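# Arrange all flowers stem-down in a standing vase

## Task

Get every flower into the vase with its stem pointing downward, keeping the vase upright and no stem visibly bent or deformed; at the end both grippers must have released everything and pulled away.

## Robot and tools

Robot: two arms, left_arm and right_arm, each with a two-finger gripper and a wrist camera. In the scene frame the origin sits at table-top height, halfway between the nominal arm bases; +x points out over the table, +y toward left_arm, +z up. Arm names do not match image sides. Calibrated bases: left_arm at (-0.050, +0.286, 0) m, right_arm at (-0.022, -0.280, 0) m, both nearly unrotated. A gripper's fingers point along its own +z and separate along its own y. end_effector_position is the point between the pads, roughly 1 cm short of the fingertips.

Positions and quaternions (end_effector_position in metres, end_effector_quat_wxyz) are reported in the scene frame and can be off by a few centimetres, more at long reach. Motion arguments, though, are offsets expressed along the axes of each arm's current Hand target, not absolute poses.

execute_actions(actions, cameras): actions is a list of actions; each action is a table of 1 to 15 rows, one row per 1/30 s control step, and a short table repeats its last row to fill 15 steps. Every row is a single flat list of 14 numbers in [-1, 1] covering both arms: left_arm dx, dy, dz, rx, ry, rz, opening, then right_arm in the same order. dx..rz are an offset from that arm's Hand target as it was when the action began (each row measured from that same start, not from the row before); 1.0 equals 0.6 m or 180 degrees, and rx, ry, rz form one rotation vector. Repeating an offset in a new action moves further. opening is absolute: +1 fully open (0.094 m), -1 closed. Sending six zeros re-commands the current Hand target. Images appear only if actions is empty or cameras lists them (names: cam_high, cam_low, cam_left_wrist, cam_right_wrist, or "all"; an unknown name voids the call).

move(target, speed, blend, opening_speed, grip_force, blocking, cameras): target is one 14-number row (same layout, scale and offset meaning as above) or a list of up to 15 such rows, all counted from the same starting Hand targets. Grippers travel straight lines, rotate the shorter way, finish together, take at least 0.5 s and are cut off after 10 s. speed is the top path speed in m/s, 0.002 to 2.9, default 0.25 (rotation up to twice that in rad/s); one value or one per target. blend, in metres, rounds corners of a list; 0 stops at each point. opening_speed sets how fast openings change, in units of the -1..1 scale per second, at least 0.2; use it to close gently on stems. grip_force caps pad force at 10 to 50 N per pad (one value or one per arm), persists until changed, and slows closing at low values. blocking=false returns after about 0.5 s while the move continues. Paths ignore obstacles and the other arm, grippers lag and overshoot more when fast, and routing close to an arm's own base can flip its shoulder; go around it. The result adds a move: line giving the ending (done, off_target, moving, held, fault) and limits (paced means clipped, held means steps withheld). An arm is done when resting within 10 mm and 2 degrees of its target; neither done nor off_target says anything about contact.

wait(seconds 0 to 10) lets time pass while arms keep their commands; stop brakes a running move. zoom_image(camera, region [x0, y0, x1, y1] in pixels, at most 504 by 504) enlarges part of that camera's newest image. read_manual gives licence texts only. finished_scene(scene) ends the scene irrevocably; make no further call in that reply.

Result lines: Hand target is the last commanded pose after clipping, and the base for the next offsets; the gripper often rests short of it, so re-send it or add the missing distance. Tool commands shows current gripper commands; a 0 you send is a real command, so resend an arm's current opening to leave it alone. grip_measured is the measured opening on the command scale (a bit wide when empty, narrower than the part under full squeeze). grip_effort_nm is averaged motor effort, negative for closing, not a pad force. Joint velocities may read "within noise". Joint torques follow joint order, include arm weight, and joints 1-3 wrap at ±28 N m. Step readings list some intermediate end_effector_position values for action calls only.

Control quirks: each step the commanded orientation is clipped to 40 degrees from the measured one; friction and gravity leave the gripper low, short or tilted, so check position and tilt after every move and correct. Small moves may not happen or may go sideways. Time keeps running while you think.

Avoid: dropping flowers or letting anything leave the table; releasing a moving part; fast or deep contact (force rises with speed and with how far the target lies past contact); crushing or bending stems (close slowly, moderate grip_force); tipping the vase; arms or grippers touching or gripping each other; loads on a wrist camera cable; sustained pushing, stretched reach or heavy holding, which heat motors (MOTOR HOT at 75 °C, arm folds and idles at 90 °C, goes limp at 100 °C). Loose objects may occasionally get nudged by outside forces. Finish with grippers opened and withdrawn.

Each tool is called after "Emit:" by a JSON object that holds its "name" and its "arguments", one argument or row to a line.

## Session

Emit:
{"name": "execute_actions", "arguments": {
  "actions": []
}}

Scene clock: 0.00 s.
left_arm: end_effector_position=(+0.3391, +0.2789, +0.0650) grip_measured=+1.000 grip_effort_nm=n/a end_effector_quat_wxyz=(+0.533, +0.001, +0.844, +0.060) | right_arm: end_effector_position=(+0.3622, -0.3184, +0.0835) grip_measured=+1.000 grip_effort_nm=n/a end_effector_quat_wxyz=(+0.567, +0.099, +0.809, -0.121)
Joint positions: left_arm=[-0.059 1.579 0.38 0.751 -0.195 0.021 0.094] | right_arm=[0.038 1.579 0.347 0.872 0.376 0.048 0.094]
Joint velocities: within noise
Joint torques (N m): no reading
Motor temperatures (°C): left_arm=[35 45 44 46 34 32 32] | right_arm=[33 40 39 44 33 34 33]
Heat: left arm: 46 °C; right arm: 44 °C.
Hand target: left_arm +0.3419, +0.2786, +0.0705; +0.539, +0.000, +0.840, +0.060 | right_arm +0.3655, -0.3182, +0.0910; +0.576, +0.101, +0.802, -0.120
Tool commands: left_gripper/opening=+1.0 right_gripper/opening=+1.0

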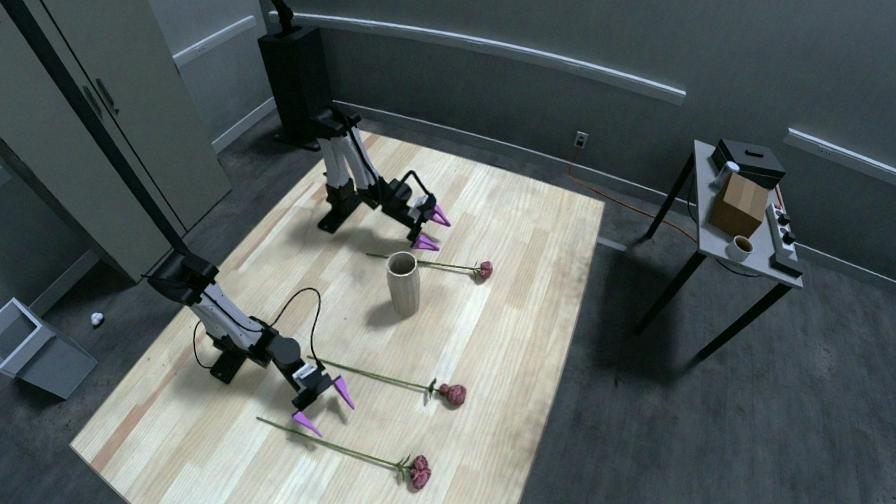

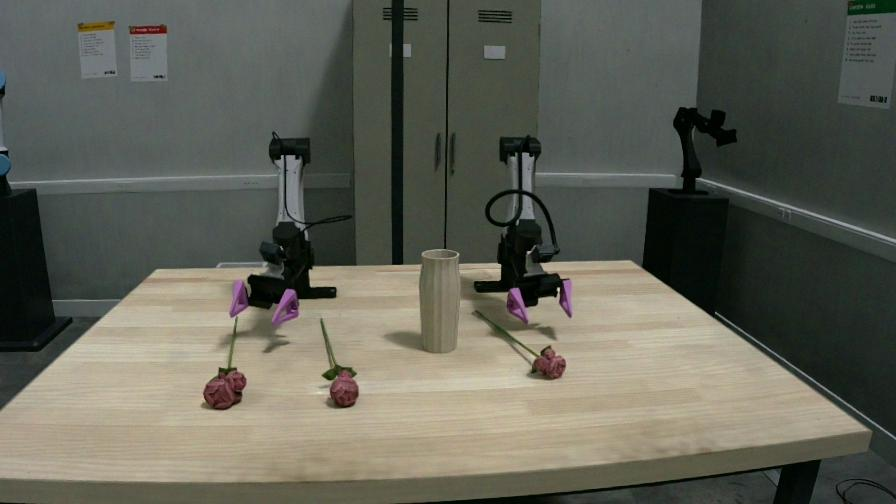

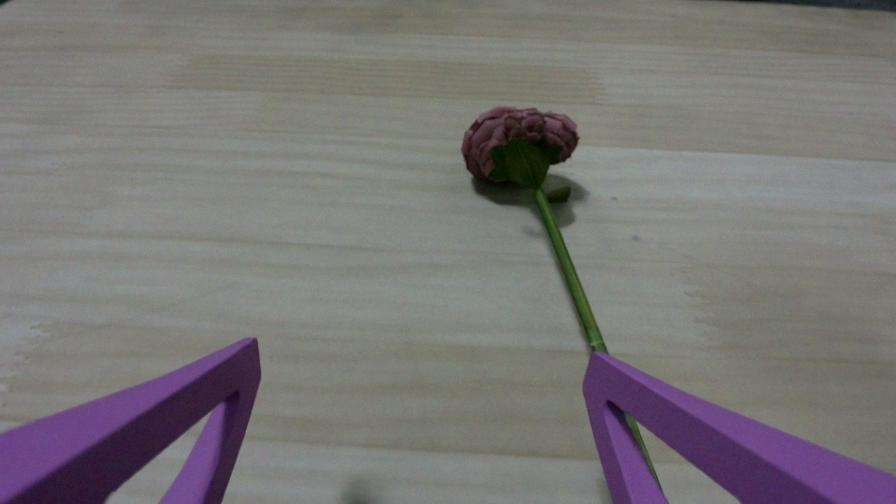

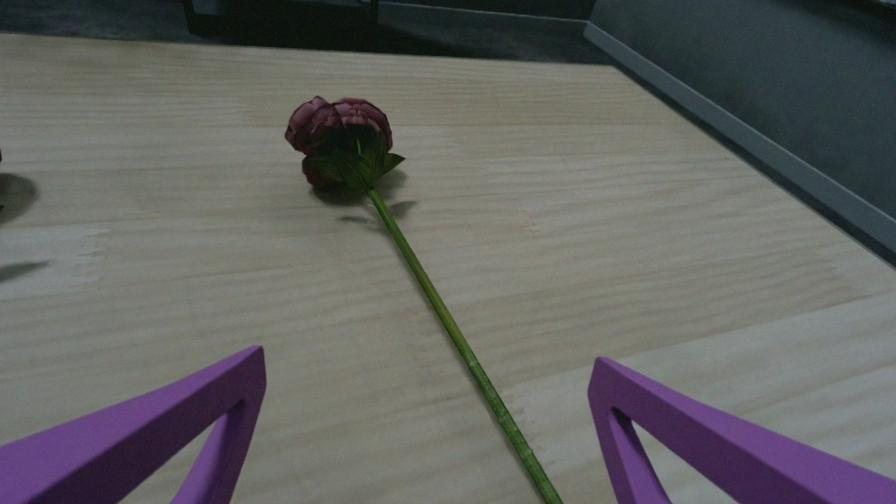

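Emit:
{"name": "zoom_image", "arguments": {
  "camera": "cam_high",
  "region": [240, 220, 520, 500]
}}

Emit:
{"name": "zoom_image", "arguments": {
  "camera": "cam_low",
  "region": [180, 220, 600, 430]
}}

Scaled by 1.800 from the camera's 896x504 image, which has a finer 1280x720 frame.

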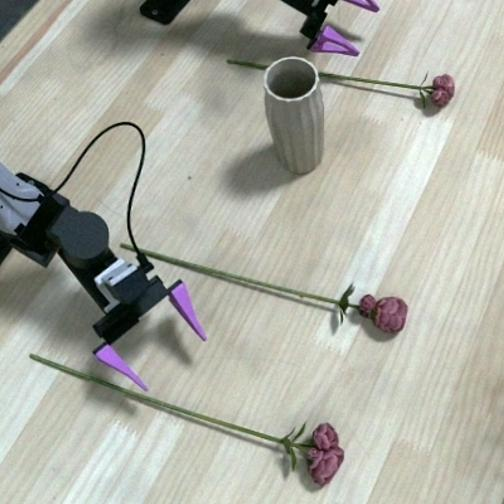

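Scaled by 1.200 from the camera's 896x504 image, which has a finer 1280x720 frame.

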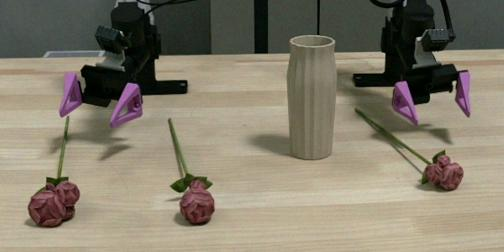

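Emit:
{"name": "move", "arguments": {
  "target": [-0.169,-0.123,0.020,0.0006,0.3656,-0.0617,1, -0.1105,0.2577,-0.0423,-0.1143,0.3866,-0.1140,1],
  "speed": 0.3,
  "cameras": ["all"]
}}

Scene clock: 72.63 s.
left_arm: end_effector_position=(+0.3979, +0.2031, +0.1486) grip_measured=+1.000 grip_effort_nm=-0.01 end_effector_quat_wxyz=(+0.046, -0.103, +0.994, -0.008) | right_arm: end_effector_position=(+0.4075, -0.1709, +0.1473) grip_measured=+1.000 grip_effort_nm=-0.01 end_effector_quat_wxyz=(+0.034, -0.073, +0.997, -0.001)
Joint positions: left_arm=[-0.141 2.291 2.389 -1.575 -0.01 -0.393 0.094] | right_arm=[0.226 2.252 2.318 -1.57 0.014 0.107 0.094]
Joint torques (N m): left_arm=[0.06 -9.76 8.43 0.46 0.07 -0.14] | right_arm=[0.57 -8.87 11 0.43 -0.19 -0.12]
Motor temperatures (°C): left_arm=[35 48 48 52 34 32 31] | right_arm=[32 43 42 49 33 34 32]
Heat: left arm: 52 °C; right arm: 49 °C.
Hand target: left_arm +0.3998, +0.1999, +0.1502; +0.001, -0.108, +0.994, +0.000 | right_arm +0.4098, -0.1649, +0.1498; +0.000, -0.082, +0.997, +0.000
Off the commanded pose: left_arm 0.004 m, 5 deg | right_arm 0.007 m, 4 deg.
joint sent to its limit (left arm) — joint 4 (wrist pitch), lower limit. The joint targets are off in orientation, not in position.
joint sent to its limit (right arm) — joint 4 (wrist pitch), lower limit. The joint targets are off in orientation, not in position.
move: off_target (left_arm, right_arm)
camera_calibration:
cam_left_wrist: T_world_to_cam=[[0.283555, -0.954459, 0.0927652, 0.0615587], [-0.913458, -0.239392, 0.329068, 0.39938], [-0.291875, -0.178046, -0.939739, 0.411314], [0, 0, 0, 1]] pos_world=[0.467414, 0.227596, 0.249394]
cam_right_wrist: T_world_to_cam=[[0.201041, -0.9788, 0.039149, -0.255003], [-0.916254, -0.173758, 0.360952, 0.322959], [-0.346498, -0.108437, -0.931762, 0.378174], [0, 0, 0, 1]] pos_world=[0.478215, -0.152473, 0.245779]

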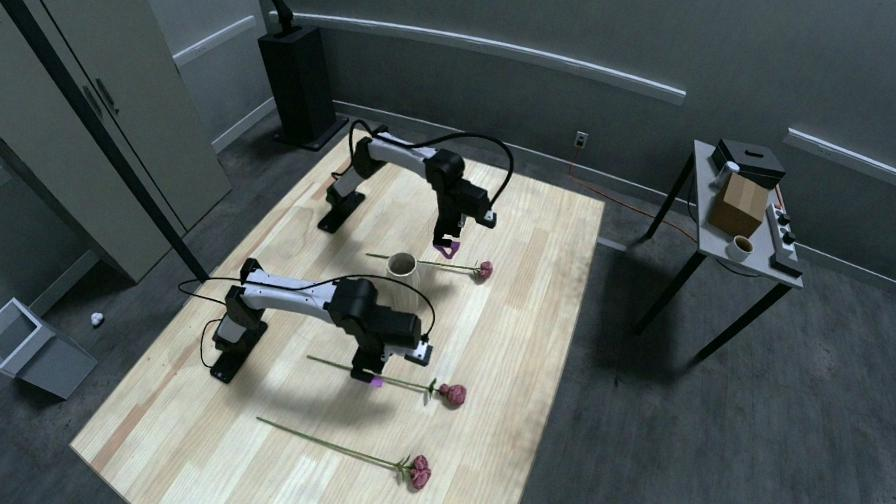

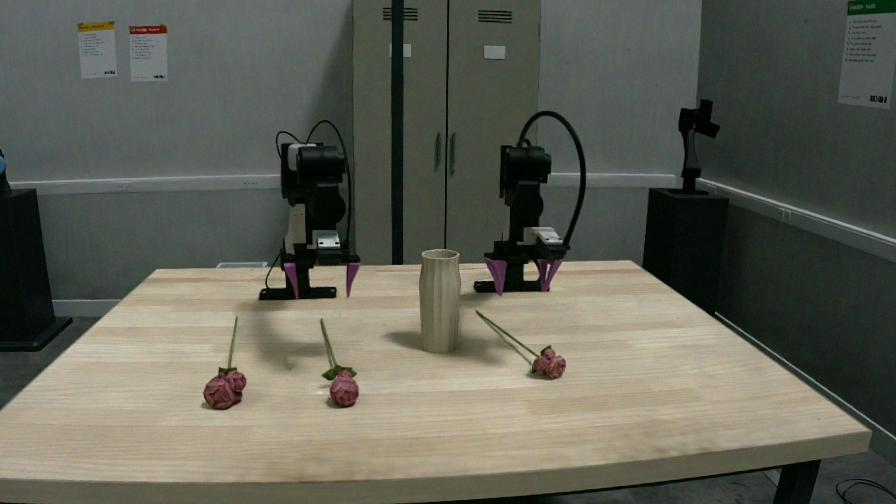

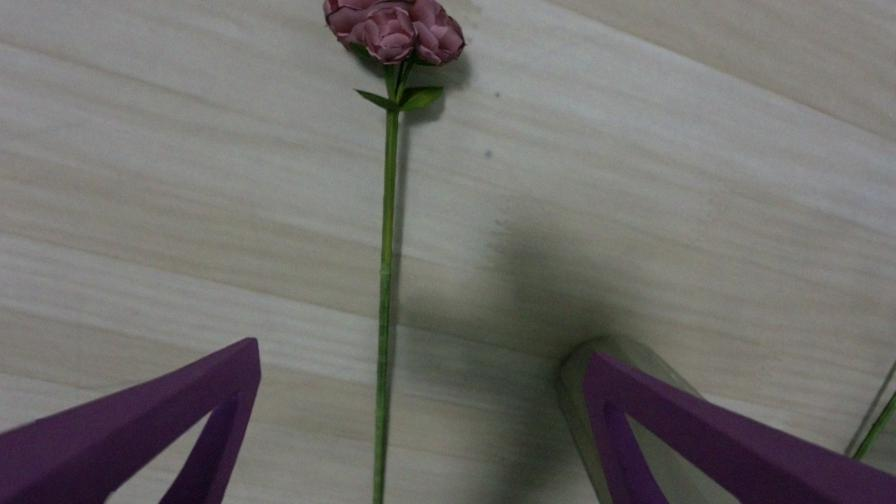

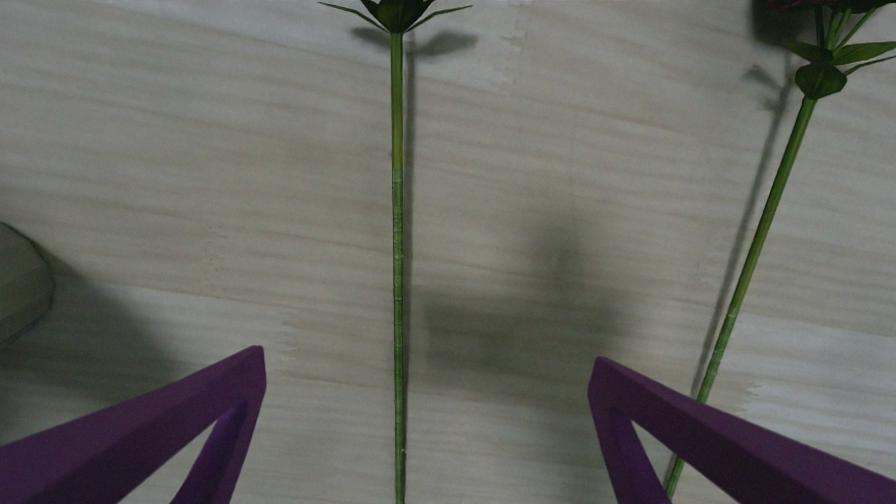

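Emit:
{"name": "move", "arguments": {
  "target": [0.0092,0.0347,0.2253,0,0,-0.006,-0.2, 0.0005,0.0332,0.2247,0,0,-0.0128,-0.2],
  "speed": 0.25,
  "cameras": ["all"]
}}

Scene clock: 90.43 s.
left_arm: end_effector_position=(+0.3880, +0.2177, +0.0176) grip_measured=-0.198 grip_effort_nm=-0.11 end_effector_quat_wxyz=(-0.001, -0.118, +0.993, +0.004) | right_arm: end_effector_position=(+0.4063, -0.1500, +0.0193) grip_measured=-0.198 grip_effort_nm=-0.11 end_effector_quat_wxyz=(+0.000, -0.096, +0.995, -0.007)
Joint positions: left_arm=[-0.111 2.3 1.881 -1.156 -0.007 -0.393 0.038] | right_arm=[0.271 2.317 1.918 -1.174 0.013 0.106 0.038]
Joint torques (N m): left_arm=[0.91 -10.24 6.3 0.42 0.1 -0.04] | right_arm=[0.44 -10.13 7.15 0.56 -0.19 -0.07]
Heat: left arm: 52 °C; right arm: 46 °C.
Hand target: left_arm +0.3902, +0.2189, +0.0150; +0.001, -0.118, +0.993, +0.000 | right_arm +0.4063, -0.1454, +0.0150; +0.000, -0.102, +0.995, +0.000
Off the commanded pose: left_arm 0.004 m, 1 deg | right_arm 0.006 m, 1 deg.
move: done
camera_calibration:
cam_left_wrist: T_world_to_cam=[[0.318745, -0.946506, 0.0502907, 0.0757966], [-0.870028, -0.271112, 0.411764, 0.425593], [-0.376102, -0.175002, -0.909902, 0.319331], [0, 0, 0, 1]] pos_world=[0.466219, 0.243009, 0.111505]
cam_right_wrist: T_world_to_cam=[[0.248672, -0.967697, 0.0415205, -0.247069], [-0.881067, -0.208187, 0.424712, 0.351013], [-0.402348, -0.142196, -0.904376, 0.277851], [0, 0, 0, 1]] pos_world=[0.482498, -0.126503, 0.112461]

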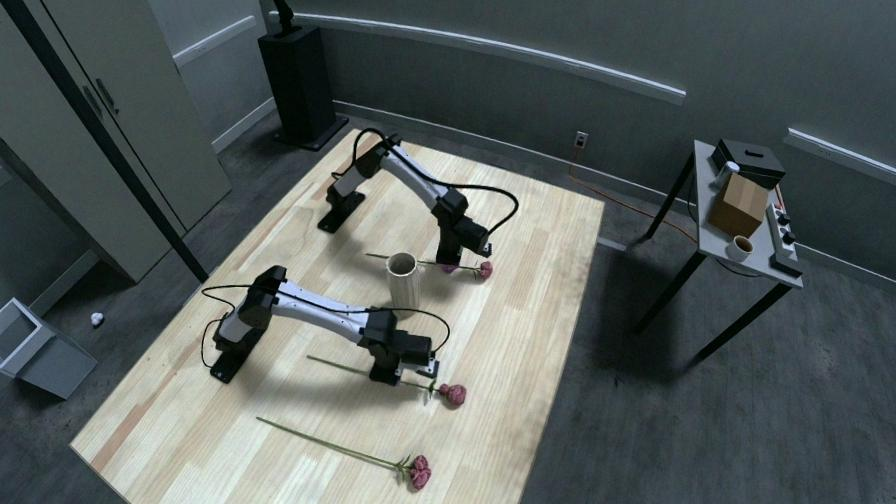

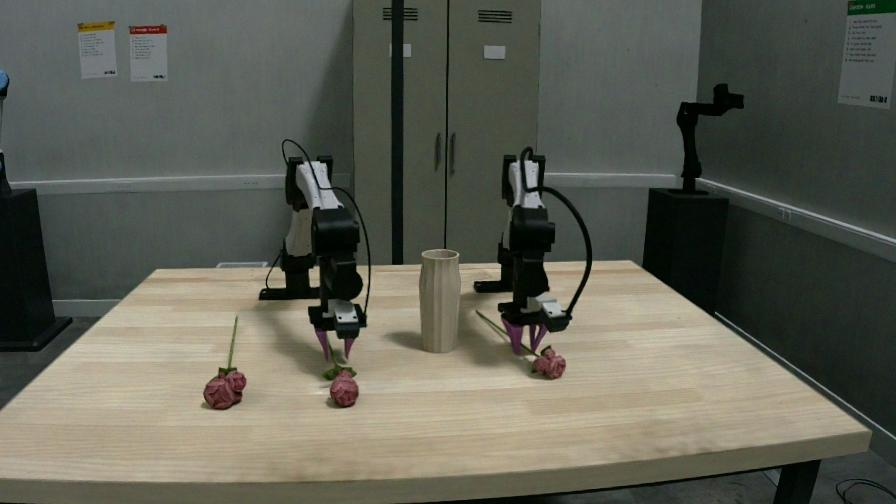

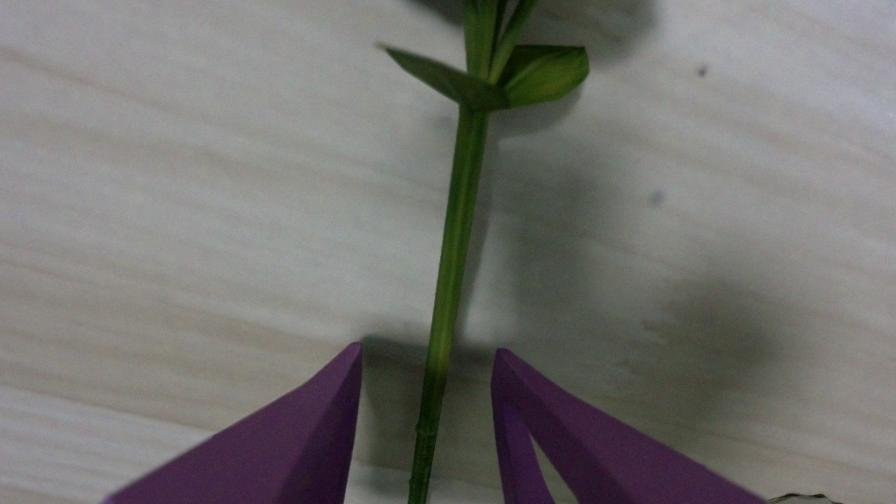

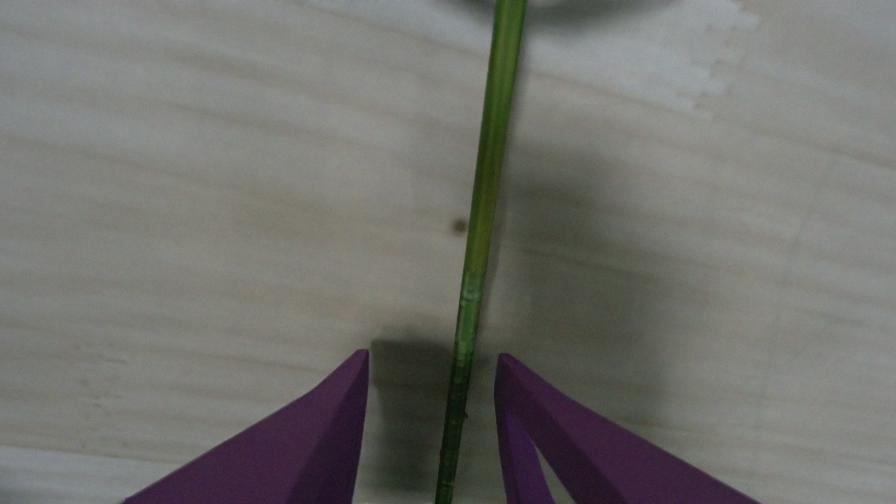

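Emit:
{"name": "move", "arguments": {
  "target": [
    [0,0,0.0067,0,0,0,-0.2, 0,0,0.0067,0,0,0,-0.2],
    [0,0,0.0067,0,0,0,-1, 0,0,0.0067,0,0,0,-1],
    [0.2140,-0.0322,-0.775,0.1858,-0.4542,0.1975,-1, 0.2477,-0.0757,-0.775,0,-0.4806,0,-1]
  ],
  "speed": 0.3,
  "opening_speed": 1.2,
  "cameras": ["all"]
}}

Scene clock: 110.10 s.
left_arm: end_effector_position=(+0.2707, +0.1684, +0.4639) grip_measured=-0.924 grip_effort_nm=-1.04 end_effector_quat_wxyz=(+0.642, +0.188, +0.719, -0.189) | right_arm: end_effector_position=(+0.2717, -0.2199, +0.4591) grip_measured=-0.908 grip_effort_nm=-1.04 end_effector_quat_wxyz=(+0.661, -0.070, +0.744, +0.069)
Joint positions: left_arm=[-0.116 1.074 1.444 -0.481 0.377 0.011 0.004] | right_arm=[0.178 0.927 1.393 -0.584 0.008 0.01 0.004]
Joint torques (N m): left_arm=[1.09 -1.81 8.75 2.24 0.19 0.1] | right_arm=[-0.69 0.32 11.07 2.27 -0.24 -0.11]
Motor temperatures (°C): left_arm=[35 55 48 49 34 32 31] | right_arm=[32 50 44 45 33 34 32]
Heat: left arm: 55 °C; right arm: 50 °C.
Hand target: left_arm +0.2692, +0.1701, +0.4799; +0.661, +0.195, +0.702, -0.183 | right_arm +0.2699, -0.2201, +0.4800; +0.682, -0.075, +0.724, +0.070
Off the commanded pose: left_arm 0.016 m, 3 deg | right_arm 0.021 m, 3 deg.
move: off_target (left_arm, right_arm)
camera_calibration:
cam_left_wrist: T_world_to_cam=[[-0.55032, -0.825638, 0.124377, 0.224582], [-0.474445, 0.186642, -0.860271, 0.532343], [0.687059, -0.532434, -0.494433, 0.252456], [0, 0, 0, 1]] pos_world=[0.202707, 0.220482, 0.554849]
cam_right_wrist: T_world_to_cam=[[0.174352, -0.983303, 0.0521195, -0.287544], [-0.510501, -0.135526, -0.84913, 0.531176], [0.842016, 0.121441, -0.525606, 0.157484], [0, 0, 0, 1]] pos_world=[0.188696, -0.22988, 0.548799]

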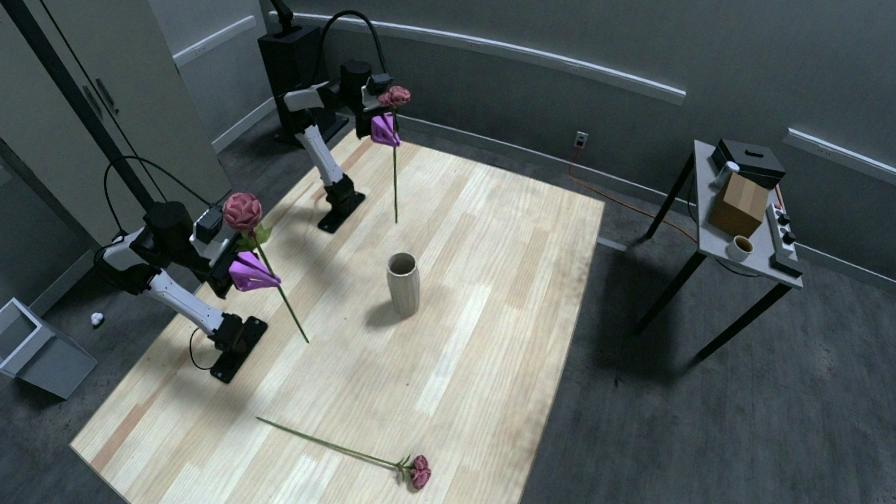

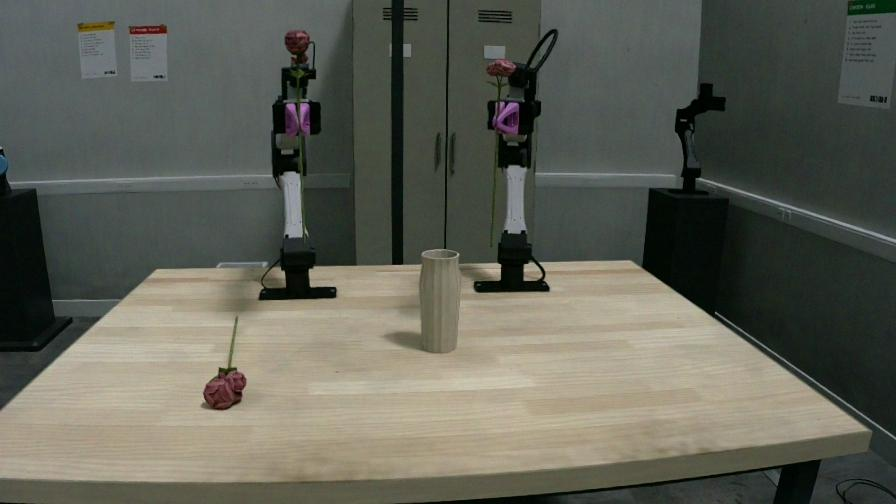

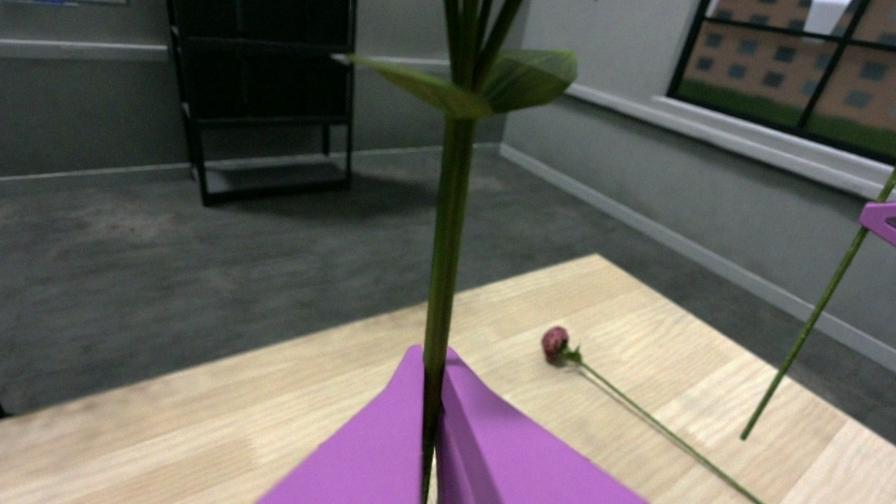

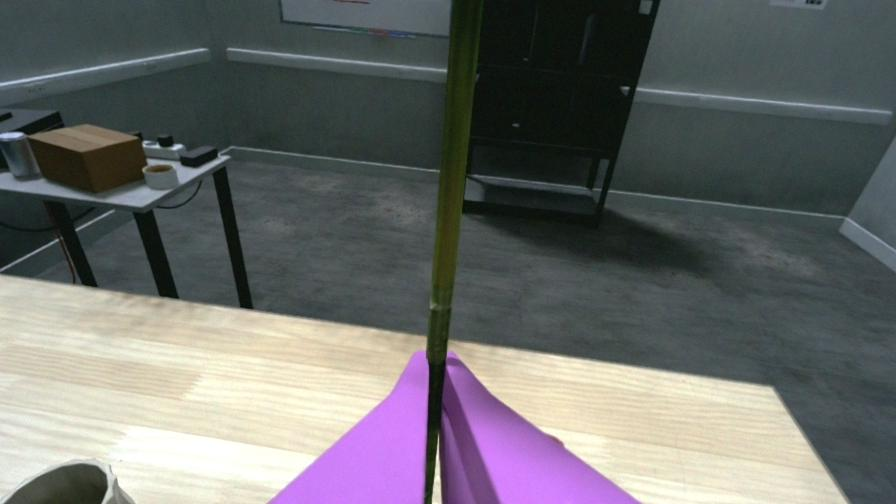

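Emit:
{"name": "move", "arguments": {
  "target": [
    [-0.0617,0,-0.004,0,0,0,-1, 0,0,0,0,0,0,-1],
    [-0.0748,-0.0967,0.2083,0,0,0,-1, 0,0,0,0,0,0,-1]
  ],
  "speed": 0.25,
  "blend": [0.03,0],
  "cameras": ["all"]
}}

Scene clock: 120.83 s.
left_arm: end_effector_position=(+0.3495, +0.0541, +0.5024) grip_measured=-0.924 grip_effort_nm=-1.04 end_effector_quat_wxyz=(+0.646, +0.203, +0.713, -0.181) | right_arm: end_effector_position=(+0.2717, -0.2199, +0.4591) grip_measured=-0.908 grip_effort_nm=-1.04 end_effector_quat_wxyz=(+0.661, -0.070, +0.744, +0.069)
Joint positions: left_arm=[-0.464 1.541 1.938 -0.497 0.041 0.008 0.004] | right_arm=[0.178 0.927 1.393 -0.584 0.008 0.01 0.004]
Joint torques (N m): left_arm=[-0.29 -5.35 9.22 2.21 -0.08 -0.14] | right_arm=[-0.69 0.32 11.07 2.26 -0.21 -0.11]
Heat: left arm: 53 °C; right arm: 47 °C.
Hand target: left_arm +0.3486, +0.0547, +0.5171; +0.661, +0.195, +0.702, -0.183 | right_arm +0.2699, -0.2201, +0.4800; +0.682, -0.075, +0.724, +0.070
Off the commanded pose: left_arm 0.015 m, 2 deg | right_arm 0.021 m, 3 deg.
move: off_target (left_arm, right_arm); blend cut to 0.0187 m at target 1
camera_calibration:
cam_left_wrist: T_world_to_cam=[[-0.563439, -0.821169, 0.0906516, 0.190122], [-0.454492, 0.216461, -0.86405, 0.617572], [0.689908, -0.52804, -0.495177, 0.155555], [0, 0, 0, 1]] pos_world=[0.280485, 0.104581, 0.593405]
cam_right_wrist: T_world_to_cam=[[0.174661, -0.983251, 0.0520681, -0.287562], [-0.510449, -0.135641, -0.849143, 0.531147], [0.841983, 0.121734, -0.525591, 0.157549], [0, 0, 0, 1]] pos_world=[0.188696, -0.22988, 0.548799]

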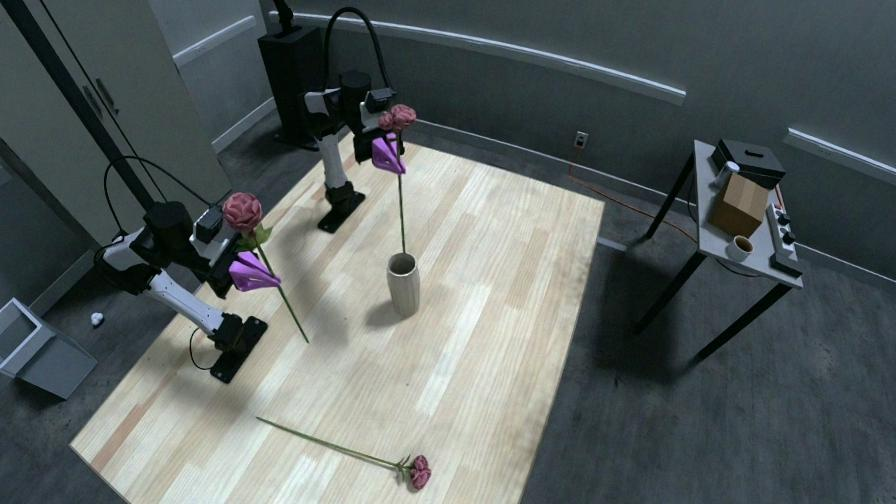

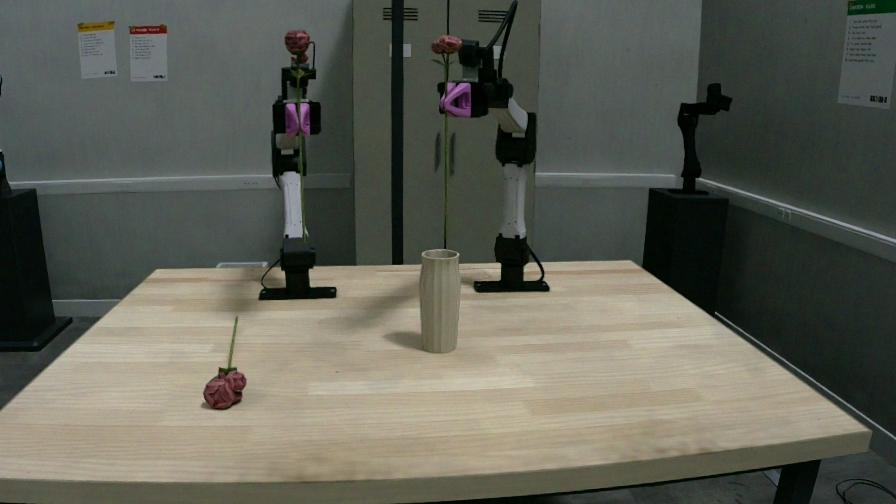

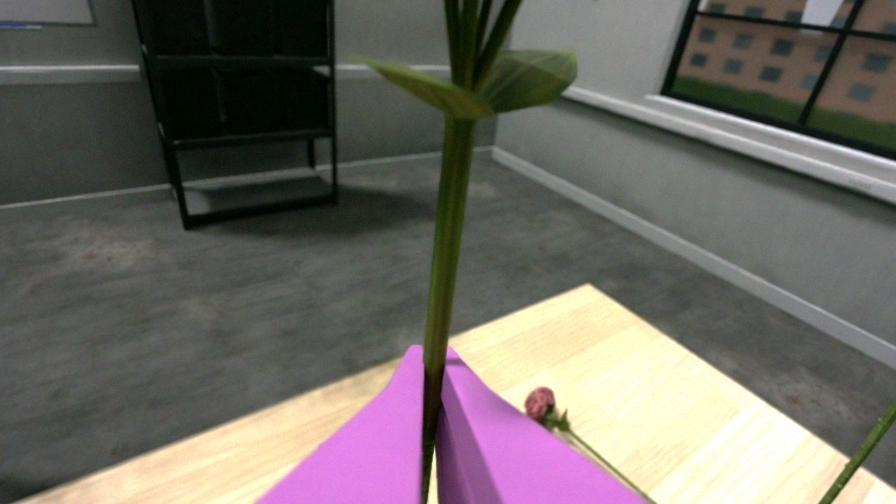

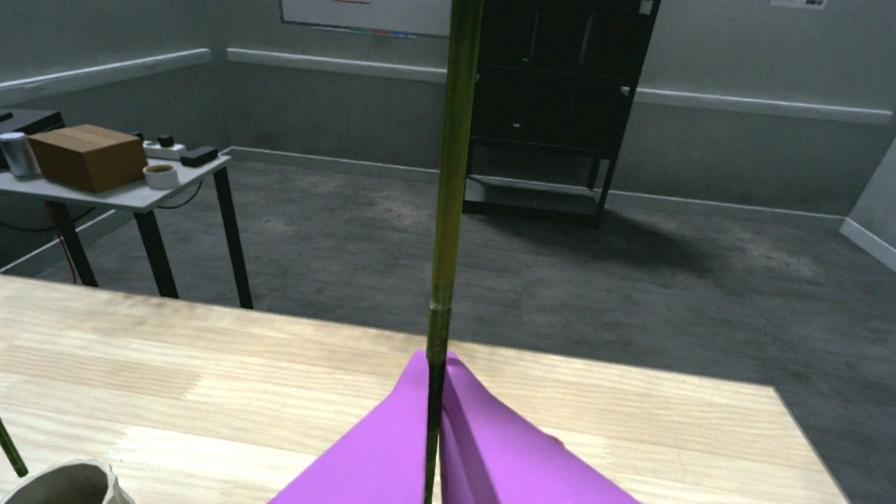

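Emit:
{"name": "zoom_image", "arguments": {
  "camera": "cam_high",
  "region": [340, 180, 480, 320]
}}

Emit:
{"name": "zoom_image", "arguments": {
  "camera": "cam_low",
  "region": [370, 180, 510, 320]
}}

Scaled by 3.600 from the camera's 896x504 image, which has a finer 1280x720 frame.

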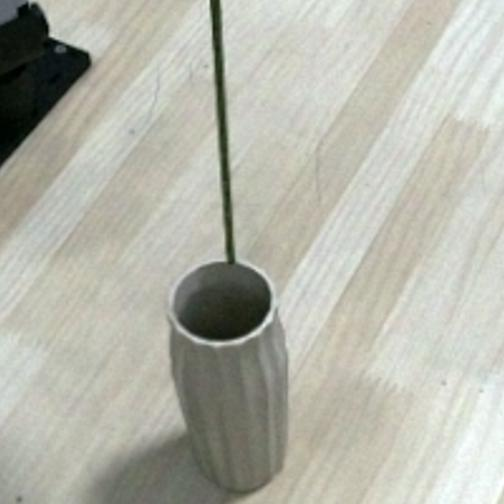

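Scaled by 3.600 from the camera's 896x504 image, which has a finer 1280x720 frame.

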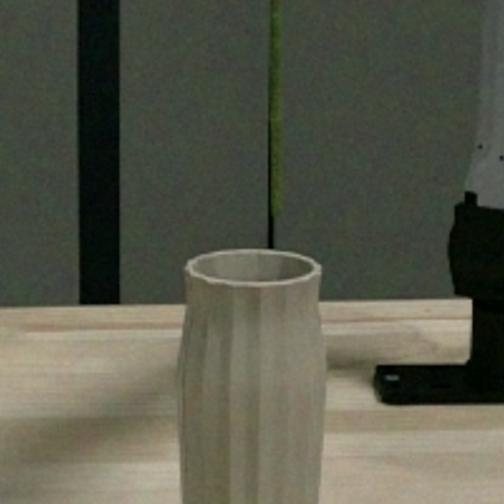

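Emit:
{"name": "move", "arguments": {
  "target": [
    [0.016,-0.018,0.0099,0,0,0,-1, 0,0,0,0,0,0,-1],
    [0.366,-0.0183,0.0315,0,0,0,-1, 0,0,0,0,0,0,-1]
  ],
  "speed": 0.2,
  "blend": [0.01,0],
  "cameras": ["all"]
}}

Scene clock: 130.17 s.
left_arm: end_effector_position=(+0.3466, +0.0438, +0.2942) grip_measured=-0.924 grip_effort_nm=-1.04 end_effector_quat_wxyz=(+0.652, +0.200, +0.708, -0.183) | right_arm: end_effector_position=(+0.2717, -0.2199, +0.4591) grip_measured=-0.908 grip_effort_nm=-1.04 end_effector_quat_wxyz=(+0.661, -0.070, +0.744, +0.069)
Joint positions: left_arm=[-0.501 1.388 0.913 0.394 0.002 0.001 0.004] | right_arm=[0.178 0.927 1.393 -0.584 0.008 0.01 0.004]
Joint torques (N m): left_arm=[-0.55 -4.68 7.61 2.4 -0.12 -0.14] | right_arm=[-0.69 0.32 11.07 2.26 -0.21 -0.11]
Motor temperatures (°C): left_arm=[35 51 49 55 34 32 32] | right_arm=[32 46 45 48 33 34 33]
Heat: left arm: 55 °C; right arm: 48 °C.
Hand target: left_arm +0.3479, +0.0426, +0.2967; +0.661, +0.195, +0.702, -0.183 | right_arm +0.2699, -0.2201, +0.4800; +0.682, -0.075, +0.724, +0.070
Off the commanded pose: left_arm 0.003 m, 1 deg | right_arm 0.021 m, 3 deg.
move: off_target (right_arm); blend cut to 0.0078 m at target 1
camera_calibration:
cam_left_wrist: T_world_to_cam=[[-0.562858, -0.8214, 0.092153, 0.198238], [-0.442028, 0.204923, -0.87328, 0.437428], [0.698428, -0.532267, -0.478425, 0.0413175], [0, 0, 0, 1]] pos_world=[0.276078, 0.0951857, 0.383496]
cam_right_wrist: T_world_to_cam=[[0.174661, -0.983251, 0.0520681, -0.287562], [-0.510449, -0.135641, -0.849143, 0.531147], [0.841983, 0.121734, -0.525591, 0.157549], [0, 0, 0, 1]] pos_world=[0.188696, -0.22988, 0.548799]

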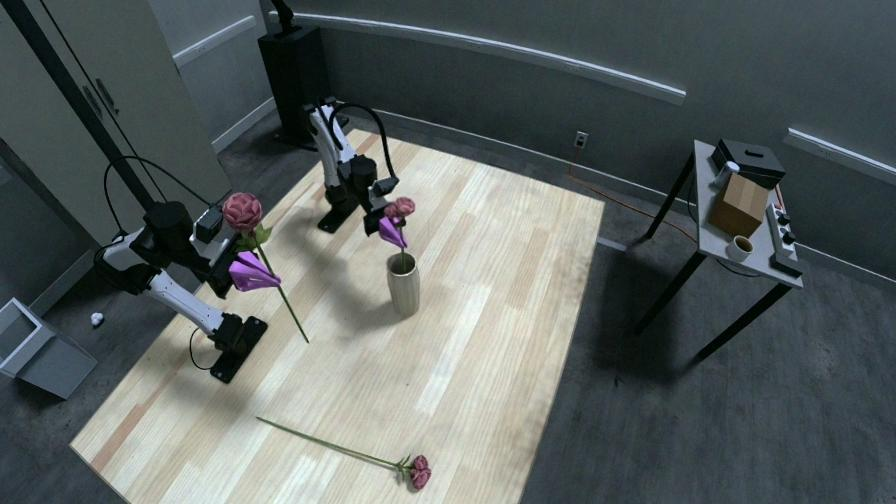

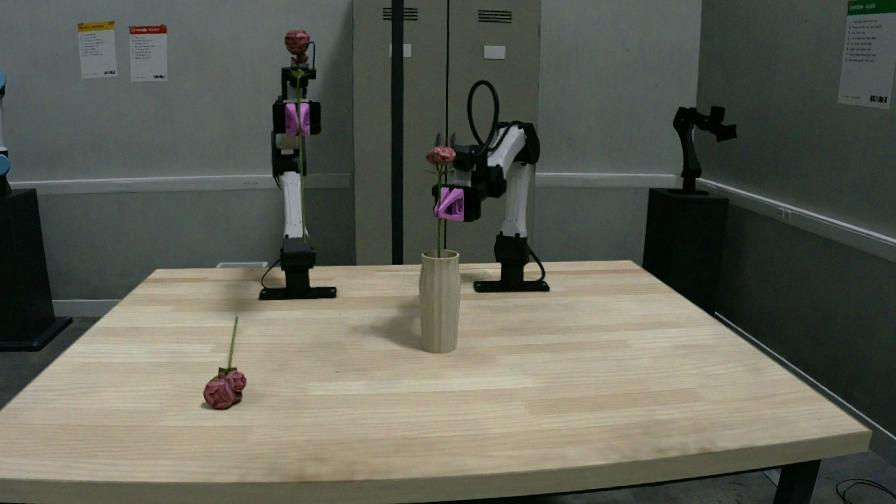

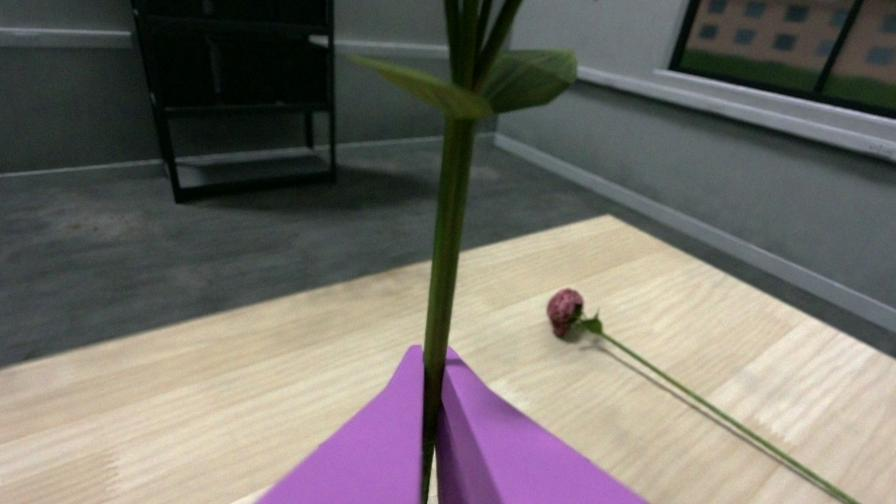

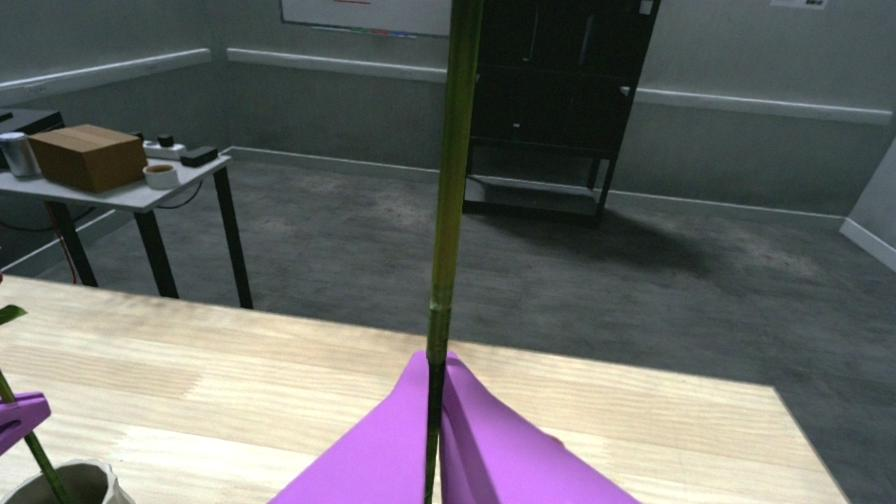

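Emit:
{"name": "move", "arguments": {
  "target": [
    [0.0333,0,0.002,0,0,0,-1, 0,0,0,0,0,0,-1],
    [0.0333,0,0.002,0,0,0,-0.4, 0,0,0,0,0,0,-1],
    [0.0333,0,-0.248,0,0,0,-0.4, 0,0,0,0,0,0,-1]
  ],
  "speed": [0.1,0.2,0.2],
  "opening_speed": 0.6,
  "cameras": ["all"]
}}

Scene clock: 136.33 s.
left_arm: end_effector_position=(+0.2194, +0.1196, +0.2864) grip_measured=-0.402 grip_effort_nm=0.09 end_effector_quat_wxyz=(+0.659, +0.198, +0.702, -0.185) | right_arm: end_effector_position=(+0.2717, -0.2199, +0.4591) grip_measured=-0.908 grip_effort_nm=-1.04 end_effector_quat_wxyz=(+0.661, -0.070, +0.744, +0.069)
Joint positions: left_arm=[-0.512 0.696 0.532 0.1 -0.01 0.001 0.028] | right_arm=[0.178 0.927 1.393 -0.584 0.008 0.01 0.004]
Joint torques (N m): left_arm=[-0.62 -0.54 7.77 2.12 -0.14 -0.05] | right_arm=[-0.69 0.31 11.07 2.26 -0.21 -0.11]
Motor temperatures (°C): left_arm=[35 50 49 55 34 32 32] | right_arm=[32 45 45 48 33 34 33]
Heat: left arm: 55 °C; right arm: 48 °C.
Hand target: left_arm +0.2196, +0.1197, +0.2858; +0.661, +0.195, +0.702, -0.183 | right_arm +0.2699, -0.2201, +0.4800; +0.682, -0.075, +0.724, +0.070
Off the commanded pose: left_arm 0.001 m, 0 deg | right_arm 0.021 m, 3 deg.
move: off_target (right_arm)
camera_calibration:
cam_left_wrist: T_world_to_cam=[[-0.563728, -0.820952, 0.0908264, 0.190187], [-0.428276, 0.196503, -0.882024, 0.35935], [0.706252, -0.53612, -0.462368, 0.160914], [0, 0, 0, 1]] pos_world=[0.147469, 0.17179, 0.374083]
cam_right_wrist: T_world_to_cam=[[0.174661, -0.983251, 0.0520681, -0.287562], [-0.510449, -0.135641, -0.849143, 0.531147], [0.841983, 0.121734, -0.525591, 0.157549], [0, 0, 0, 1]] pos_world=[0.188696, -0.22988, 0.548799]

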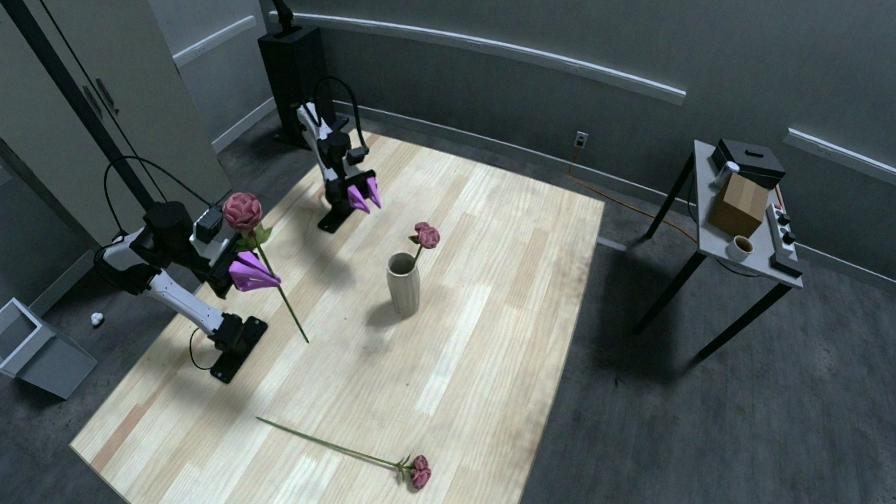

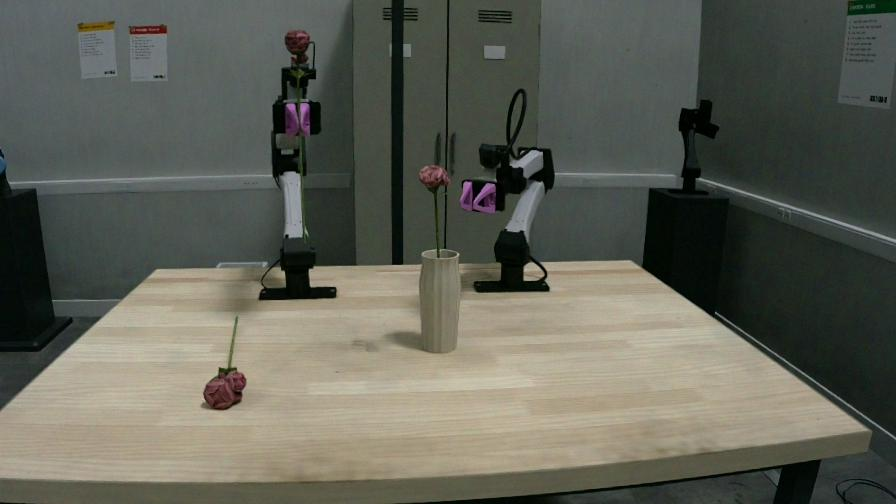

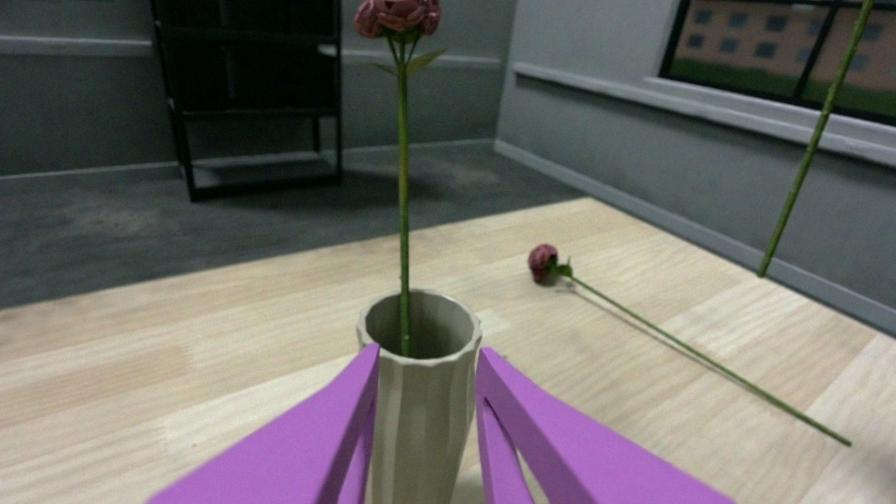

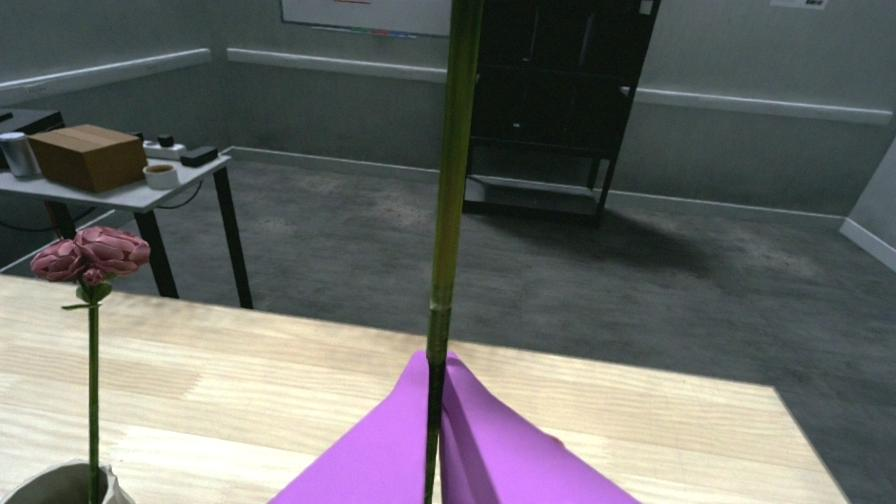

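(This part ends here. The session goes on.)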